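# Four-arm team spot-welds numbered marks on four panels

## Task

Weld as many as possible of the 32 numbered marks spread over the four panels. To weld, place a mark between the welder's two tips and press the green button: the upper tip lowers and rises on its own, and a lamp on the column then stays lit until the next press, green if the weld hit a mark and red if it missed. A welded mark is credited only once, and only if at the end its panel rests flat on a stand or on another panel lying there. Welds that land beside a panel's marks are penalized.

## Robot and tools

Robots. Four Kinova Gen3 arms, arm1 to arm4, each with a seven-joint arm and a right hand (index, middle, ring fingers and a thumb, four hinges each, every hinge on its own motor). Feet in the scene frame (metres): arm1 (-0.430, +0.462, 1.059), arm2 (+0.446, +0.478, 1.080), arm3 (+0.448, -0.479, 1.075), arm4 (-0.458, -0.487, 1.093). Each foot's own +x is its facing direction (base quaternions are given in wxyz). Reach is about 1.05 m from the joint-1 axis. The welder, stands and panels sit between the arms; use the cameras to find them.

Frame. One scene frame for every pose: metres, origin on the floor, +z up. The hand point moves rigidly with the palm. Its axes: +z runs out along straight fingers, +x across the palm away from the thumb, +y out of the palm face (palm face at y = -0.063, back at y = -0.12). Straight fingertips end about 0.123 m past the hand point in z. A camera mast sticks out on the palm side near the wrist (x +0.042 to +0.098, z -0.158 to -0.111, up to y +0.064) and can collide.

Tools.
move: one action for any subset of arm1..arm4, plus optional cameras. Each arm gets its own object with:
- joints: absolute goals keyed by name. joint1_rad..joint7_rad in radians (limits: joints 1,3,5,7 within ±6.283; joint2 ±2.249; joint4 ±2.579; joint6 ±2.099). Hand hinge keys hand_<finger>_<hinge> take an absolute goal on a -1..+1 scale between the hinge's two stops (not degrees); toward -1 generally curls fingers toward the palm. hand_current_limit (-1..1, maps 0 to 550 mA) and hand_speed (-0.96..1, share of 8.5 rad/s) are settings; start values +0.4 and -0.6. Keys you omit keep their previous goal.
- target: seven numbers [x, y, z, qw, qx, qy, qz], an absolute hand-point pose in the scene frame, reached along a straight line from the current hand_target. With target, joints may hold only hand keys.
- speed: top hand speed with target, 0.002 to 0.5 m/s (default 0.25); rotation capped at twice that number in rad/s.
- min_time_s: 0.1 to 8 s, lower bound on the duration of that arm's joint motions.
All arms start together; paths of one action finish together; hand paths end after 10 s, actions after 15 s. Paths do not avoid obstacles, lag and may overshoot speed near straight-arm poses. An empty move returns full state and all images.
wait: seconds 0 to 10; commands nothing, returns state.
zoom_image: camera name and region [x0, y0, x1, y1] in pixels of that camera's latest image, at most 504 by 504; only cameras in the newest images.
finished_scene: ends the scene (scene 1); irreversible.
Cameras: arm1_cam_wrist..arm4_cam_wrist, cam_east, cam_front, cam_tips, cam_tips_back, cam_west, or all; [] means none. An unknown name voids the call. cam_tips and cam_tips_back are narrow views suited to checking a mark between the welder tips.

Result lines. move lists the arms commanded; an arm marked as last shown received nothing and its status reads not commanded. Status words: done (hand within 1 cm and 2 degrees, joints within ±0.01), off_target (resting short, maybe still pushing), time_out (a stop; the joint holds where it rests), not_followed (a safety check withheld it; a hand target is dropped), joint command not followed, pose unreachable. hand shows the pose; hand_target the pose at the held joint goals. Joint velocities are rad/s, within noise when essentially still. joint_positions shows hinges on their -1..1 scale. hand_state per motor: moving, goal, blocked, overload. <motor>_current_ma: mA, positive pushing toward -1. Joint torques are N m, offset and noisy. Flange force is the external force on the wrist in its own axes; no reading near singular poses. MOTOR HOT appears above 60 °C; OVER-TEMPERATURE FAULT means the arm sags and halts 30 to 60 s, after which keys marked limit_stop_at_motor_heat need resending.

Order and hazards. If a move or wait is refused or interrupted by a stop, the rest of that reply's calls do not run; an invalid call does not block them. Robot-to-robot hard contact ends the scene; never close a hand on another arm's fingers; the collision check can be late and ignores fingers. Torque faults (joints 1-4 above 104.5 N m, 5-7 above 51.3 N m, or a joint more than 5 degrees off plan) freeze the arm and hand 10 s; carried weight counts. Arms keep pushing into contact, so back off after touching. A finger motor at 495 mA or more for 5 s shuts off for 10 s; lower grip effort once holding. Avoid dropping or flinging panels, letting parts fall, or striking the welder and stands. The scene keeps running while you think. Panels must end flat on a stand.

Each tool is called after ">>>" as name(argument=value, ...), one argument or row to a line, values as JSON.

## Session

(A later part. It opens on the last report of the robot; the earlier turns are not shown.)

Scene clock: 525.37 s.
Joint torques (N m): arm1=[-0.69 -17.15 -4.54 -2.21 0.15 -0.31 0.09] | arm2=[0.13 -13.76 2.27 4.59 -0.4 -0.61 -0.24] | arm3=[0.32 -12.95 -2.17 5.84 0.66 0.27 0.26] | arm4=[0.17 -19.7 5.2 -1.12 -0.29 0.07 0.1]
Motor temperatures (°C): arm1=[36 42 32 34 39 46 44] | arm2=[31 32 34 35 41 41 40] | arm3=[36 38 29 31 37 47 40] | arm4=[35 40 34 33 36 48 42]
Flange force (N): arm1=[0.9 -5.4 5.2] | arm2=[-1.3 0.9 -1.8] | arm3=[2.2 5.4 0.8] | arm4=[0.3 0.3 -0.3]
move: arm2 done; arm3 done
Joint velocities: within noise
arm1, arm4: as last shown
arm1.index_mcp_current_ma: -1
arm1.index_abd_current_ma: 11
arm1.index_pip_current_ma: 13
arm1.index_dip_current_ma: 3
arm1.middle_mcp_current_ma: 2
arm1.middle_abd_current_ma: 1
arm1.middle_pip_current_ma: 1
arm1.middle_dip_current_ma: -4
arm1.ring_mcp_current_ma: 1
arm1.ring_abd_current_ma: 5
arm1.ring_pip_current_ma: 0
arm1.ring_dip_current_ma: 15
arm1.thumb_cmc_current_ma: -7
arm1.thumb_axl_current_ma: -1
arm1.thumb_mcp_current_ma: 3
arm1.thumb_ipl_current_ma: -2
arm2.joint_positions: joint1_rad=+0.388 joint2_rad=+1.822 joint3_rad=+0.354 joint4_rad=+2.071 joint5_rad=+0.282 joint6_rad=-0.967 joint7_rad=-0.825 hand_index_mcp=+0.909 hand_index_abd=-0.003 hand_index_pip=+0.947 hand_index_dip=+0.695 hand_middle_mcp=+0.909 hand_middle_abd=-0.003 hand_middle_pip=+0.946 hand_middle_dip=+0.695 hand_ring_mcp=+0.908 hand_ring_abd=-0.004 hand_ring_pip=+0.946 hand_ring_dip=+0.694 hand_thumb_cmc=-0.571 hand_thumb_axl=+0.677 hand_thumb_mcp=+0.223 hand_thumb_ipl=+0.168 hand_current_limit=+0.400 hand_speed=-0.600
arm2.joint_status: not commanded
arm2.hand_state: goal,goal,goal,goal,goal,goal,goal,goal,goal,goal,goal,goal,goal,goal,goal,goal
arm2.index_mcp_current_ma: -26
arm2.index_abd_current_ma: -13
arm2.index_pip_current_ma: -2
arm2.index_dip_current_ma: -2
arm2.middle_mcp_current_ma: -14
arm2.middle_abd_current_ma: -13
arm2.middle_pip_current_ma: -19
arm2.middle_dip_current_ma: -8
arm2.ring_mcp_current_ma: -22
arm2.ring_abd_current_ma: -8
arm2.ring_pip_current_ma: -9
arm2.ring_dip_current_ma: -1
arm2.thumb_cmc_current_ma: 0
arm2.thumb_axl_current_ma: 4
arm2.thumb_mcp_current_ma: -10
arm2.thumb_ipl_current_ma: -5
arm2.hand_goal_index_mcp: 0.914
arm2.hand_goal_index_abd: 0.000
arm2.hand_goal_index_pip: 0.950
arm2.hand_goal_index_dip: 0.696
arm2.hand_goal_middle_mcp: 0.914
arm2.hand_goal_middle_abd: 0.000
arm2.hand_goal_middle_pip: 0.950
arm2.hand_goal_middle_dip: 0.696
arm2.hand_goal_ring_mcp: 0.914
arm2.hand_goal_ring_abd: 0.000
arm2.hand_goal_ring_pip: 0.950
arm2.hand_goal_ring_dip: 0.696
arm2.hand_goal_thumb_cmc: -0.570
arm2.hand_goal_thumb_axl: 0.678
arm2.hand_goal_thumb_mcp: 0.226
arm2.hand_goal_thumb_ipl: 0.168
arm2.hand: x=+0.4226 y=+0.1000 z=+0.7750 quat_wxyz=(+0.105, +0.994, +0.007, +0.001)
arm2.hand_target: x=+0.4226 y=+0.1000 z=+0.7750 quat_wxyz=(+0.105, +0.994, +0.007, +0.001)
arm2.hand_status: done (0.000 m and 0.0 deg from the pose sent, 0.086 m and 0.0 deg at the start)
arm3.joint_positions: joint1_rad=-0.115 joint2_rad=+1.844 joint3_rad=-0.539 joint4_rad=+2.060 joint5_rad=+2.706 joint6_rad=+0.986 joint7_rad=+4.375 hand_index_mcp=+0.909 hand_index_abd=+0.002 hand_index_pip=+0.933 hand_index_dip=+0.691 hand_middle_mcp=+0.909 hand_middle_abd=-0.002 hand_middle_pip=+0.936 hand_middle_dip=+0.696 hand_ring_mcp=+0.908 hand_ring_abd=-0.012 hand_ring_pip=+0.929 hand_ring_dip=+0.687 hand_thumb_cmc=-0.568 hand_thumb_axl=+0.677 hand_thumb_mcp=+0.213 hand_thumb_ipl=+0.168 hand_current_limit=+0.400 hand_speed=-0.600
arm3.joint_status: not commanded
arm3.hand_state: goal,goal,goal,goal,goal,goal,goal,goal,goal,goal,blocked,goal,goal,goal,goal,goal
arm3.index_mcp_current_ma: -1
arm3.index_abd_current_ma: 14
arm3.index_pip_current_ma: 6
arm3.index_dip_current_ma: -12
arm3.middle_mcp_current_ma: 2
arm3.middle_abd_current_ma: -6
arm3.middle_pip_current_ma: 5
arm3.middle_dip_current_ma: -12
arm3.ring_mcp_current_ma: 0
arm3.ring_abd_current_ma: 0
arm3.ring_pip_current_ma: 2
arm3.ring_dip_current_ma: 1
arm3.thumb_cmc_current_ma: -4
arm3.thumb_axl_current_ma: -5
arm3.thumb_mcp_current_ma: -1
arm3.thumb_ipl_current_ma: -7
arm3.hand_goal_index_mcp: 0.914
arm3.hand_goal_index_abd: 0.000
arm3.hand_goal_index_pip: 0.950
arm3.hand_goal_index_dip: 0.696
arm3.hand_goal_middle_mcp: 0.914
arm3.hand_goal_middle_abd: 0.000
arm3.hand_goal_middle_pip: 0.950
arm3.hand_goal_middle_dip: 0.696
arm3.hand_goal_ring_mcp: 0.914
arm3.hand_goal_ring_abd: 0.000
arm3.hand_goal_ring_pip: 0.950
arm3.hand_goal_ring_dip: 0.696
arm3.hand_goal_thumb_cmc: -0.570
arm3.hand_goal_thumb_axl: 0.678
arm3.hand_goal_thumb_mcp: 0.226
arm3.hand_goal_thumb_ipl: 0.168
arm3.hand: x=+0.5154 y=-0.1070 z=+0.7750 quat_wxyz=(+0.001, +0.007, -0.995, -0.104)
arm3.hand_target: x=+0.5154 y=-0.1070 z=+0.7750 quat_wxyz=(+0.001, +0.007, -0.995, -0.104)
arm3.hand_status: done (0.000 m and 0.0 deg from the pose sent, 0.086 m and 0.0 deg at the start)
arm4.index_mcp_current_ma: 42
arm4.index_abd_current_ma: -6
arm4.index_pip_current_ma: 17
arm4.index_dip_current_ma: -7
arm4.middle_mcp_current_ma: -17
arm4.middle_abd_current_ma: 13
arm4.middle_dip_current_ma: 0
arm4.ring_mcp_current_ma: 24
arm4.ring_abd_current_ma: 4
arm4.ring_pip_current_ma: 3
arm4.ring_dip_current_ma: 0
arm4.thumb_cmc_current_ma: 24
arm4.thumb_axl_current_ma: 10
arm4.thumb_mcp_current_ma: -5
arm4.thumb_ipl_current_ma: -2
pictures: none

>>> move(
  arm2={"target": [0.4226, 0.099, 0.7473, 0.1045, 0.9945, 0.0069, 0.0007], "speed": 0.06},
  arm3={"target": [0.5154, -0.106, 0.7473, -0.0007, -0.0069, 0.9945, 0.1045], "speed": 0.06},
)

>>> move(
  arm2={"target": [0.4228, 0.0829, 0.7473, 0.1045, 0.9945, 0.0069, 0.0007], "speed": 0.03},
  arm3={"target": [0.5152, -0.0899, 0.7473, -0.0007, -0.0069, 0.9945, 0.1045], "speed": 0.03},
  cameras=["cam_east"],
)

Scene clock: 527.07 s.
Joint torques (N m): arm1=[-0.63 -17.21 -4.56 -2.18 0.19 -0.34 0.05] | arm2=[0.12 -13.57 2.23 4.43 -0.37 -0.63 -0.35] | arm3=[0.25 -12.9 -2.11 5.78 0.63 0.23 0.24] | arm4=[0.18 -19.68 5.25 -1.1 -0.28 0.09 0.07]
Motor temperatures (°C): arm1=[36 41 32 34 39 46 44] | arm2=[31 32 34 35 41 41 40] | arm3=[36 38 29 31 37 47 40] | arm4=[35 40 34 33 36 48 42]
Flange force (N): arm1=[0.7 -5.1 5.4] | arm2=[-1.2 0.9 -2.1] | arm3=[2.1 5.0 1.1] | arm4=[0.5 0.3 -0.2]
move: arm2 done; arm3 done
Joint velocities: within noise
arm1, arm4: as last shown
arm1.index_mcp_current_ma: -16
arm1.index_abd_current_ma: 8
arm1.index_dip_current_ma: 0
arm1.middle_mcp_current_ma: 5
arm1.middle_abd_current_ma: 7
arm1.middle_pip_current_ma: -2
arm1.middle_dip_current_ma: 5
arm1.ring_mcp_current_ma: 2
arm1.ring_abd_current_ma: 11
arm1.ring_pip_current_ma: 15
arm1.ring_dip_current_ma: 9
arm1.thumb_cmc_current_ma: 4
arm1.thumb_axl_current_ma: -5
arm1.thumb_ipl_current_ma: -5
arm2.joint_positions: joint1_rad=+0.387 joint2_rad=+1.875 joint3_rad=+0.342 joint4_rad=+1.993 joint5_rad=+0.263 joint6_rad=-0.938 joint7_rad=-0.832 hand_index_mcp=+0.909 hand_index_abd=-0.003 hand_index_pip=+0.947 hand_index_dip=+0.695 hand_middle_mcp=+0.909 hand_middle_abd=-0.003 hand_middle_pip=+0.946 hand_middle_dip=+0.695 hand_ring_mcp=+0.908 hand_ring_abd=-0.004 hand_ring_pip=+0.946 hand_ring_dip=+0.694 hand_thumb_cmc=-0.571 hand_thumb_axl=+0.677 hand_thumb_mcp=+0.223 hand_thumb_ipl=+0.168 hand_current_limit=+0.400 hand_speed=-0.600
arm2.joint_status: not commanded
arm2.hand_state: goal,goal,goal,goal,goal,goal,goal,goal,goal,goal,goal,goal,goal,goal,goal,goal
arm2.index_mcp_current_ma: -24
arm2.index_abd_current_ma: -13
arm2.index_pip_current_ma: -5
arm2.index_dip_current_ma: -2
arm2.middle_mcp_current_ma: -12
arm2.middle_abd_current_ma: -12
arm2.middle_pip_current_ma: -23
arm2.middle_dip_current_ma: 2
arm2.ring_mcp_current_ma: -20
arm2.ring_abd_current_ma: -3
arm2.ring_pip_current_ma: -6
arm2.ring_dip_current_ma: -2
arm2.thumb_cmc_current_ma: 2
arm2.thumb_axl_current_ma: 3
arm2.thumb_mcp_current_ma: -12
arm2.thumb_ipl_current_ma: -5
arm2.hand_goal_index_mcp: 0.914
arm2.hand_goal_index_abd: 0.000
arm2.hand_goal_index_pip: 0.950
arm2.hand_goal_index_dip: 0.696
arm2.hand_goal_middle_mcp: 0.914
arm2.hand_goal_middle_abd: 0.000
arm2.hand_goal_middle_pip: 0.950
arm2.hand_goal_middle_dip: 0.696
arm2.hand_goal_ring_mcp: 0.914
arm2.hand_goal_ring_abd: 0.000
arm2.hand_goal_ring_pip: 0.950
arm2.hand_goal_ring_dip: 0.696
arm2.hand_goal_thumb_cmc: -0.570
arm2.hand_goal_thumb_axl: 0.678
arm2.hand_goal_thumb_mcp: 0.226
arm2.hand_goal_thumb_ipl: 0.168
arm2.hand: x=+0.4226 y=+0.0990 z=+0.7473 quat_wxyz=(+0.105, +0.994, +0.007, +0.001)
arm2.hand_target: x=+0.4226 y=+0.0990 z=+0.7473 quat_wxyz=(+0.105, +0.994, +0.007, +0.001)
arm2.hand_status: done (0.000 m and 0.0 deg from the pose sent, 0.028 m and 0.0 deg at the start)
arm3.joint_positions: joint1_rad=-0.114 joint2_rad=+1.895 joint3_rad=-0.519 joint4_rad=+1.983 joint5_rad=+2.733 joint6_rad=+0.954 joint7_rad=+4.385 hand_index_mcp=+0.909 hand_index_abd=+0.002 hand_index_pip=+0.933 hand_index_dip=+0.691 hand_middle_mcp=+0.909 hand_middle_abd=-0.002 hand_middle_pip=+0.936 hand_middle_dip=+0.696 hand_ring_mcp=+0.908 hand_ring_abd=-0.012 hand_ring_pip=+0.929 hand_ring_dip=+0.687 hand_thumb_cmc=-0.568 hand_thumb_axl=+0.677 hand_thumb_mcp=+0.213 hand_thumb_ipl=+0.168 hand_current_limit=+0.400 hand_speed=-0.600
arm3.joint_status: not commanded
arm3.hand_state: goal,goal,goal,goal,goal,goal,goal,goal,goal,goal,blocked,goal,goal,goal,goal,goal
arm3.index_mcp_current_ma: -2
arm3.index_abd_current_ma: 9
arm3.index_pip_current_ma: 7
arm3.index_dip_current_ma: -8
arm3.middle_mcp_current_ma: 3
arm3.middle_abd_current_ma: 1
arm3.middle_pip_current_ma: 7
arm3.middle_dip_current_ma: -14
arm3.ring_mcp_current_ma: -10
arm3.ring_abd_current_ma: 2
arm3.ring_pip_current_ma: 3
arm3.ring_dip_current_ma: -5
arm3.thumb_cmc_current_ma: -3
arm3.thumb_axl_current_ma: -4
arm3.thumb_mcp_current_ma: -7
arm3.thumb_ipl_current_ma: -8
arm3.hand_goal_index_mcp: 0.914
arm3.hand_goal_index_abd: 0.000
arm3.hand_goal_index_pip: 0.950
arm3.hand_goal_index_dip: 0.696
arm3.hand_goal_middle_mcp: 0.914
arm3.hand_goal_middle_abd: 0.000
arm3.hand_goal_middle_pip: 0.950
arm3.hand_goal_middle_dip: 0.696
arm3.hand_goal_ring_mcp: 0.914
arm3.hand_goal_ring_abd: 0.000
arm3.hand_goal_ring_pip: 0.950
arm3.hand_goal_ring_dip: 0.696
arm3.hand_goal_thumb_cmc: -0.570
arm3.hand_goal_thumb_axl: 0.678
arm3.hand_goal_thumb_mcp: 0.226
arm3.hand_goal_thumb_ipl: 0.168
arm3.hand: x=+0.5154 y=-0.1060 z=+0.7473 quat_wxyz=(+0.001, +0.007, -0.994, -0.105)
arm3.hand_target: x=+0.5154 y=-0.1060 z=+0.7473 quat_wxyz=(+0.001, +0.007, -0.994, -0.105)
arm3.hand_status: done (0.000 m and 0.0 deg from the pose sent, 0.028 m and 0.0 deg at the start)
arm4.index_mcp_current_ma: 34
arm4.index_abd_current_ma: 17
arm4.index_pip_current_ma: 19
arm4.index_dip_current_ma: 6
arm4.middle_mcp_current_ma: -5
arm4.middle_abd_current_ma: -5
arm4.middle_pip_current_ma: 1
arm4.middle_dip_current_ma: -5
arm4.ring_mcp_current_ma: 22
arm4.ring_pip_current_ma: -3
arm4.ring_dip_current_ma: 12
arm4.thumb_cmc_current_ma: 4
arm4.thumb_mcp_current_ma: -1
arm4.thumb_ipl_current_ma: -1
pictures: none

Scene clock: 528.17 s.
Joint torques (N m): arm1=[-0.69 -17.2 -4.56 -2.19 0.17 -0.32 -0.01] | arm2=[-0.75 -21.49 4.86 -4.36 -2.37 -3.9 -0.24] | arm3=[-0.41 -15.96 -5.45 2.04 2.56 0.76 0.24] | arm4=[0.09 -19.72 5.23 -1.12 -0.32 0.09 0.1]
Motor temperatures (°C): arm1=[36 41 32 34 39 46 44] | arm2=[31 32 34 35 41 41 40] | arm3=[36 38 29 31 37 47 40] | arm4=[35 40 34 33 36 48 42]
Flange force (N): arm1=[0.6 -5.3 5.3] | arm2=[-3.5 -12.3 -10.9] | arm3=[1.0 -2.2 -4.1] | arm4=[0.3 0.2 -0.2]
move: arm2 done; arm3 done
Joint velocities: within noise
arm1, arm4: as last shown
arm1.index_mcp_current_ma: -7
arm1.index_abd_current_ma: 14
arm1.index_pip_current_ma: 8
arm1.index_dip_current_ma: 2
arm1.middle_mcp_current_ma: 3
arm1.middle_abd_current_ma: -3
arm1.middle_pip_current_ma: 0
arm1.middle_dip_current_ma: 1
arm1.ring_mcp_current_ma: 3
arm1.ring_abd_current_ma: 18
arm1.ring_dip_current_ma: 14
arm1.thumb_cmc_current_ma: 2
arm1.thumb_axl_current_ma: -2
arm1.thumb_mcp_current_ma: -1
arm1.thumb_ipl_current_ma: -1
arm2.joint_positions: joint1_rad=+0.403 joint2_rad=+1.851 joint3_rad=+0.354 joint4_rad=+1.961 joint5_rad=+0.295 joint6_rad=-0.891 joint7_rad=-0.846 hand_index_mcp=+0.964 hand_index_abd=+0.004 hand_index_pip=+0.947 hand_index_dip=+0.695 hand_middle_mcp=+0.952 hand_middle_abd=+0.001 hand_middle_pip=+0.945 hand_middle_dip=+0.695 hand_ring_mcp=+0.952 hand_ring_abd=+0.002 hand_ring_pip=+0.945 hand_ring_dip=+0.695 hand_thumb_cmc=-0.568 hand_thumb_axl=+0.677 hand_thumb_mcp=+0.223 hand_thumb_ipl=+0.168 hand_current_limit=+0.400 hand_speed=-0.600
arm2.joint_status: not commanded
arm2.hand_state: blocked,goal,goal,goal,blocked,goal,goal,goal,blocked,goal,goal,goal,goal,goal,goal,goal
arm2.index_mcp_current_ma: 215
arm2.index_abd_current_ma: 2
arm2.index_pip_current_ma: -3
arm2.index_dip_current_ma: -9
arm2.middle_mcp_current_ma: 173
arm2.middle_abd_current_ma: 1
arm2.middle_pip_current_ma: -24
arm2.middle_dip_current_ma: -7
arm2.ring_mcp_current_ma: 170
arm2.ring_abd_current_ma: 1
arm2.ring_pip_current_ma: -15
arm2.ring_dip_current_ma: 0
arm2.thumb_cmc_current_ma: 13
arm2.thumb_axl_current_ma: 7
arm2.thumb_mcp_current_ma: -9
arm2.thumb_ipl_current_ma: -2
arm2.hand_goal_index_mcp: 0.914
arm2.hand_goal_index_abd: 0.000
arm2.hand_goal_index_pip: 0.950
arm2.hand_goal_index_dip: 0.696
arm2.hand_goal_middle_mcp: 0.914
arm2.hand_goal_middle_abd: 0.000
arm2.hand_goal_middle_pip: 0.950
arm2.hand_goal_middle_dip: 0.696
arm2.hand_goal_ring_mcp: 0.914
arm2.hand_goal_ring_abd: 0.000
arm2.hand_goal_ring_pip: 0.950
arm2.hand_goal_ring_dip: 0.696
arm2.hand_goal_thumb_cmc: -0.570
arm2.hand_goal_thumb_axl: 0.678
arm2.hand_goal_thumb_mcp: 0.226
arm2.hand_goal_thumb_ipl: 0.168
arm2.hand: x=+0.4228 y=+0.0829 z=+0.7473 quat_wxyz=(+0.104, +0.995, +0.007, +0.001)
arm2.hand_target: x=+0.4228 y=+0.0829 z=+0.7473 quat_wxyz=(+0.104, +0.995, +0.007, +0.001)
arm2.hand_status: done (0.000 m and 0.0 deg from the pose sent, 0.016 m and 0.0 deg at the start)
arm3.joint_positions: joint1_rad=-0.139 joint2_rad=+1.876 joint3_rad=-0.535 joint4_rad=+1.951 joint5_rad=+2.694 joint6_rad=+0.919 joint7_rad=+4.399 hand_index_mcp=+0.983 hand_index_abd=+0.007 hand_index_pip=+0.933 hand_index_dip=+0.691 hand_middle_mcp=+0.982 hand_middle_abd=-0.001 hand_middle_pip=+0.936 hand_middle_dip=+0.696 hand_ring_mcp=+0.981 hand_ring_abd=-0.012 hand_ring_pip=+0.929 hand_ring_dip=+0.687 hand_thumb_cmc=-0.568 hand_thumb_axl=+0.677 hand_thumb_mcp=+0.213 hand_thumb_ipl=+0.168 hand_current_limit=+0.400 hand_speed=-0.600
arm3.joint_status: not commanded
arm3.hand_state: blocked,goal,goal,goal,blocked,goal,goal,goal,blocked,goal,blocked,goal,goal,goal,goal,goal
arm3.index_mcp_current_ma: 8
arm3.index_abd_current_ma: 9
arm3.index_pip_current_ma: 8
arm3.index_dip_current_ma: -11
arm3.middle_mcp_current_ma: 9
arm3.middle_abd_current_ma: 7
arm3.middle_pip_current_ma: 5
arm3.middle_dip_current_ma: -5
arm3.ring_mcp_current_ma: 11
arm3.ring_abd_current_ma: -1
arm3.ring_pip_current_ma: 7
arm3.ring_dip_current_ma: -6
arm3.thumb_cmc_current_ma: -1
arm3.thumb_axl_current_ma: -6
arm3.thumb_mcp_current_ma: -5
arm3.thumb_ipl_current_ma: -10
arm3.hand_goal_index_mcp: 0.914
arm3.hand_goal_index_abd: 0.000
arm3.hand_goal_index_pip: 0.950
arm3.hand_goal_index_dip: 0.696
arm3.hand_goal_middle_mcp: 0.914
arm3.hand_goal_middle_abd: 0.000
arm3.hand_goal_middle_pip: 0.950
arm3.hand_goal_middle_dip: 0.696
arm3.hand_goal_ring_mcp: 0.914
arm3.hand_goal_ring_abd: 0.000
arm3.hand_goal_ring_pip: 0.950
arm3.hand_goal_ring_dip: 0.696
arm3.hand_goal_thumb_cmc: -0.570
arm3.hand_goal_thumb_axl: 0.678
arm3.hand_goal_thumb_mcp: 0.226
arm3.hand_goal_thumb_ipl: 0.168
arm3.hand: x=+0.5152 y=-0.0899 z=+0.7473 quat_wxyz=(+0.001, +0.007, -0.995, -0.104)
arm3.hand_target: x=+0.5152 y=-0.0899 z=+0.7473 quat_wxyz=(+0.001, +0.007, -0.995, -0.104)
arm3.hand_status: done (0.000 m and 0.0 deg from the pose sent, 0.016 m and 0.0 deg at the start)
arm4.index_mcp_current_ma: 27
arm4.index_abd_current_ma: 4
arm4.index_pip_current_ma: 9
arm4.index_dip_current_ma: 1
arm4.middle_mcp_current_ma: 4
arm4.middle_pip_current_ma: -6
arm4.middle_dip_current_ma: 2
arm4.ring_mcp_current_ma: 44
arm4.ring_abd_current_ma: 26
arm4.ring_pip_current_ma: 4
arm4.ring_dip_current_ma: 3
arm4.thumb_cmc_current_ma: 18
arm4.thumb_axl_current_ma: -7
arm4.thumb_mcp_current_ma: -9
arm4.thumb_ipl_current_ma: -10

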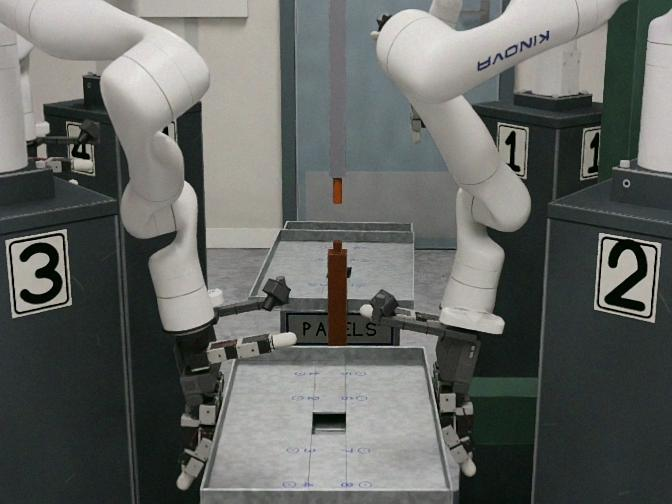

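>>> move(
  arm2={"target": [0.4228, 0.0815, 0.7473, 0.1045, 0.9945, 0.0069, 0.0007], "speed": 0.03},
  arm3={"target": [0.5152, -0.0865, 0.7473, -0.0007, -0.0069, 0.9945, 0.1045], "speed": 0.03},
  cameras=["cam_east"],
)

Scene clock: 533.17 s.
Joint torques (N m): arm1=[-0.66 -17.18 -4.58 -2.23 0.2 -0.32 0] | arm2=[-0.16 -23.96 6.92 -7.1 -3.64 -4.64 -0.23] | arm3=[-1.98 -21.53 -11.56 -4.26 6.15 1.66 0.47] | arm4=[0.15 -19.61 5.19 -1.2 -0.3 0.13 0.07]
Motor temperatures (°C): arm1=[36 41 32 34 39 46 44] | arm2=[31 32 34 35 41 41 40] | arm3=[36 38 29 31 37 47 40] | arm4=[35 39 34 33 36 48 42]
Flange force (N): arm1=[0.6 -5.1 5.1] | arm2=[-2.1 -17.9 -14.1] | arm3=[-1.1 -16.9 -12.2] | arm4=[0.8 0.4 -0.5]
move: arm2 done; arm3 done
Joint velocities: within noise
arm1, arm4: as last shown
arm1.index_mcp_current_ma: -14
arm1.index_abd_current_ma: 10
arm1.index_pip_current_ma: 9
arm1.index_dip_current_ma: 7
arm1.middle_mcp_current_ma: 9
arm1.middle_abd_current_ma: 9
arm1.middle_pip_current_ma: 6
arm1.middle_dip_current_ma: 3
arm1.ring_mcp_current_ma: 7
arm1.ring_abd_current_ma: 12
arm1.ring_pip_current_ma: 11
arm1.ring_dip_current_ma: 13
arm1.thumb_axl_current_ma: 1
arm1.thumb_ipl_current_ma: -5
arm2.joint_positions: joint1_rad=+0.405 joint2_rad=+1.850 joint3_rad=+0.355 joint4_rad=+1.959 joint5_rad=+0.298 joint6_rad=-0.887 joint7_rad=-0.847 hand_index_mcp=+0.974 hand_index_abd=+0.003 hand_index_pip=+0.947 hand_index_dip=+0.695 hand_middle_mcp=+0.973 hand_middle_abd=+0.001 hand_middle_pip=+0.939 hand_middle_dip=+0.695 hand_ring_mcp=+0.974 hand_ring_abd=+0.004 hand_ring_pip=+0.941 hand_ring_dip=+0.695 hand_thumb_cmc=-0.568 hand_thumb_axl=+0.677 hand_thumb_mcp=+0.223 hand_thumb_ipl=+0.168 hand_current_limit=+0.400 hand_speed=-0.600
arm2.joint_status: not commanded
arm2.hand_state: blocked,goal,goal,goal,blocked,goal,goal,goal,blocked,goal,goal,goal,goal,goal,goal,goal
arm2.index_mcp_current_ma: 261
arm2.index_abd_current_ma: 5
arm2.index_pip_current_ma: -7
arm2.index_dip_current_ma: -2
arm2.middle_mcp_current_ma: 274
arm2.middle_abd_current_ma: 0
arm2.middle_pip_current_ma: -48
arm2.middle_dip_current_ma: -12
arm2.ring_mcp_current_ma: 272
arm2.ring_abd_current_ma: 18
arm2.ring_pip_current_ma: -27
arm2.ring_dip_current_ma: -3
arm2.thumb_cmc_current_ma: 15
arm2.thumb_axl_current_ma: 13
arm2.thumb_mcp_current_ma: -9
arm2.thumb_ipl_current_ma: -7
arm2.hand_goal_index_mcp: 0.914
arm2.hand_goal_index_abd: 0.000
arm2.hand_goal_index_pip: 0.950
arm2.hand_goal_index_dip: 0.696
arm2.hand_goal_middle_mcp: 0.914
arm2.hand_goal_middle_abd: 0.000
arm2.hand_goal_middle_pip: 0.950
arm2.hand_goal_middle_dip: 0.696
arm2.hand_goal_ring_mcp: 0.914
arm2.hand_goal_ring_abd: 0.000
arm2.hand_goal_ring_pip: 0.950
arm2.hand_goal_ring_dip: 0.696
arm2.hand_goal_thumb_cmc: -0.570
arm2.hand_goal_thumb_axl: 0.678
arm2.hand_goal_thumb_mcp: 0.226
arm2.hand_goal_thumb_ipl: 0.168
arm2.hand: x=+0.4228 y=+0.0815 z=+0.7473 quat_wxyz=(+0.104, +0.995, +0.007, +0.001)
arm2.hand_target: x=+0.4228 y=+0.0815 z=+0.7473 quat_wxyz=(+0.104, +0.995, +0.007, +0.001)
arm2.hand_status: done (0.000 m and 0.0 deg from the pose sent, 0.001 m and 0.0 deg at the start)
arm3.joint_positions: joint1_rad=-0.144 joint2_rad=+1.872 joint3_rad=-0.538 joint4_rad=+1.944 joint5_rad=+2.686 joint6_rad=+0.912 joint7_rad=+4.402 hand_index_mcp=+1.000 hand_index_abd=+0.007 hand_index_pip=+0.933 hand_index_dip=+0.691 hand_middle_mcp=+1.000 hand_middle_abd=-0.002 hand_middle_pip=+0.936 hand_middle_dip=+0.696 hand_ring_mcp=+1.000 hand_ring_abd=-0.012 hand_ring_pip=+0.929 hand_ring_dip=+0.687 hand_thumb_cmc=-0.568 hand_thumb_axl=+0.677 hand_thumb_mcp=+0.213 hand_thumb_ipl=+0.168 hand_current_limit=+0.400 hand_speed=-0.600
arm3.joint_status: not commanded
arm3.hand_state: blocked,goal,goal,goal,blocked,goal,goal,goal,blocked,goal,blocked,goal,goal,goal,goal,goal
arm3.index_mcp_current_ma: 20
arm3.index_abd_current_ma: 3
arm3.index_pip_current_ma: 10
arm3.index_dip_current_ma: -9
arm3.middle_mcp_current_ma: 19
arm3.middle_abd_current_ma: 5
arm3.middle_pip_current_ma: 3
arm3.middle_dip_current_ma: -13
arm3.ring_mcp_current_ma: 10
arm3.ring_abd_current_ma: 5
arm3.ring_pip_current_ma: 0
arm3.ring_dip_current_ma: -9
arm3.thumb_cmc_current_ma: 0
arm3.thumb_axl_current_ma: -1
arm3.thumb_mcp_current_ma: -3
arm3.thumb_ipl_current_ma: -11
arm3.hand_goal_index_mcp: 0.914
arm3.hand_goal_index_abd: 0.000
arm3.hand_goal_index_pip: 0.950
arm3.hand_goal_index_dip: 0.696
arm3.hand_goal_middle_mcp: 0.914
arm3.hand_goal_middle_abd: 0.000
arm3.hand_goal_middle_pip: 0.950
arm3.hand_goal_middle_dip: 0.696
arm3.hand_goal_ring_mcp: 0.914
arm3.hand_goal_ring_abd: 0.000
arm3.hand_goal_ring_pip: 0.950
arm3.hand_goal_ring_dip: 0.696
arm3.hand_goal_thumb_cmc: -0.570
arm3.hand_goal_thumb_axl: 0.678
arm3.hand_goal_thumb_mcp: 0.226
arm3.hand_goal_thumb_ipl: 0.168
arm3.hand: x=+0.5152 y=-0.0865 z=+0.7473 quat_wxyz=(+0.001, +0.007, -0.995, -0.104)
arm3.hand_target: x=+0.5152 y=-0.0865 z=+0.7473 quat_wxyz=(+0.001, +0.007, -0.995, -0.104)
arm3.hand_status: done (0.000 m and 0.0 deg from the pose sent, 0.003 m and 0.0 deg at the start)
arm4.index_mcp_current_ma: 30
arm4.index_abd_current_ma: -9
arm4.index_pip_current_ma: 8
arm4.index_dip_current_ma: 11
arm4.middle_mcp_current_ma: 0
arm4.middle_abd_current_ma: -2
arm4.middle_pip_current_ma: -15
arm4.middle_dip_current_ma: -7
arm4.ring_mcp_current_ma: 23
arm4.ring_abd_current_ma: 0
arm4.ring_pip_current_ma: 6
arm4.ring_dip_current_ma: 19
arm4.thumb_cmc_current_ma: 14
arm4.thumb_ipl_current_ma: -4

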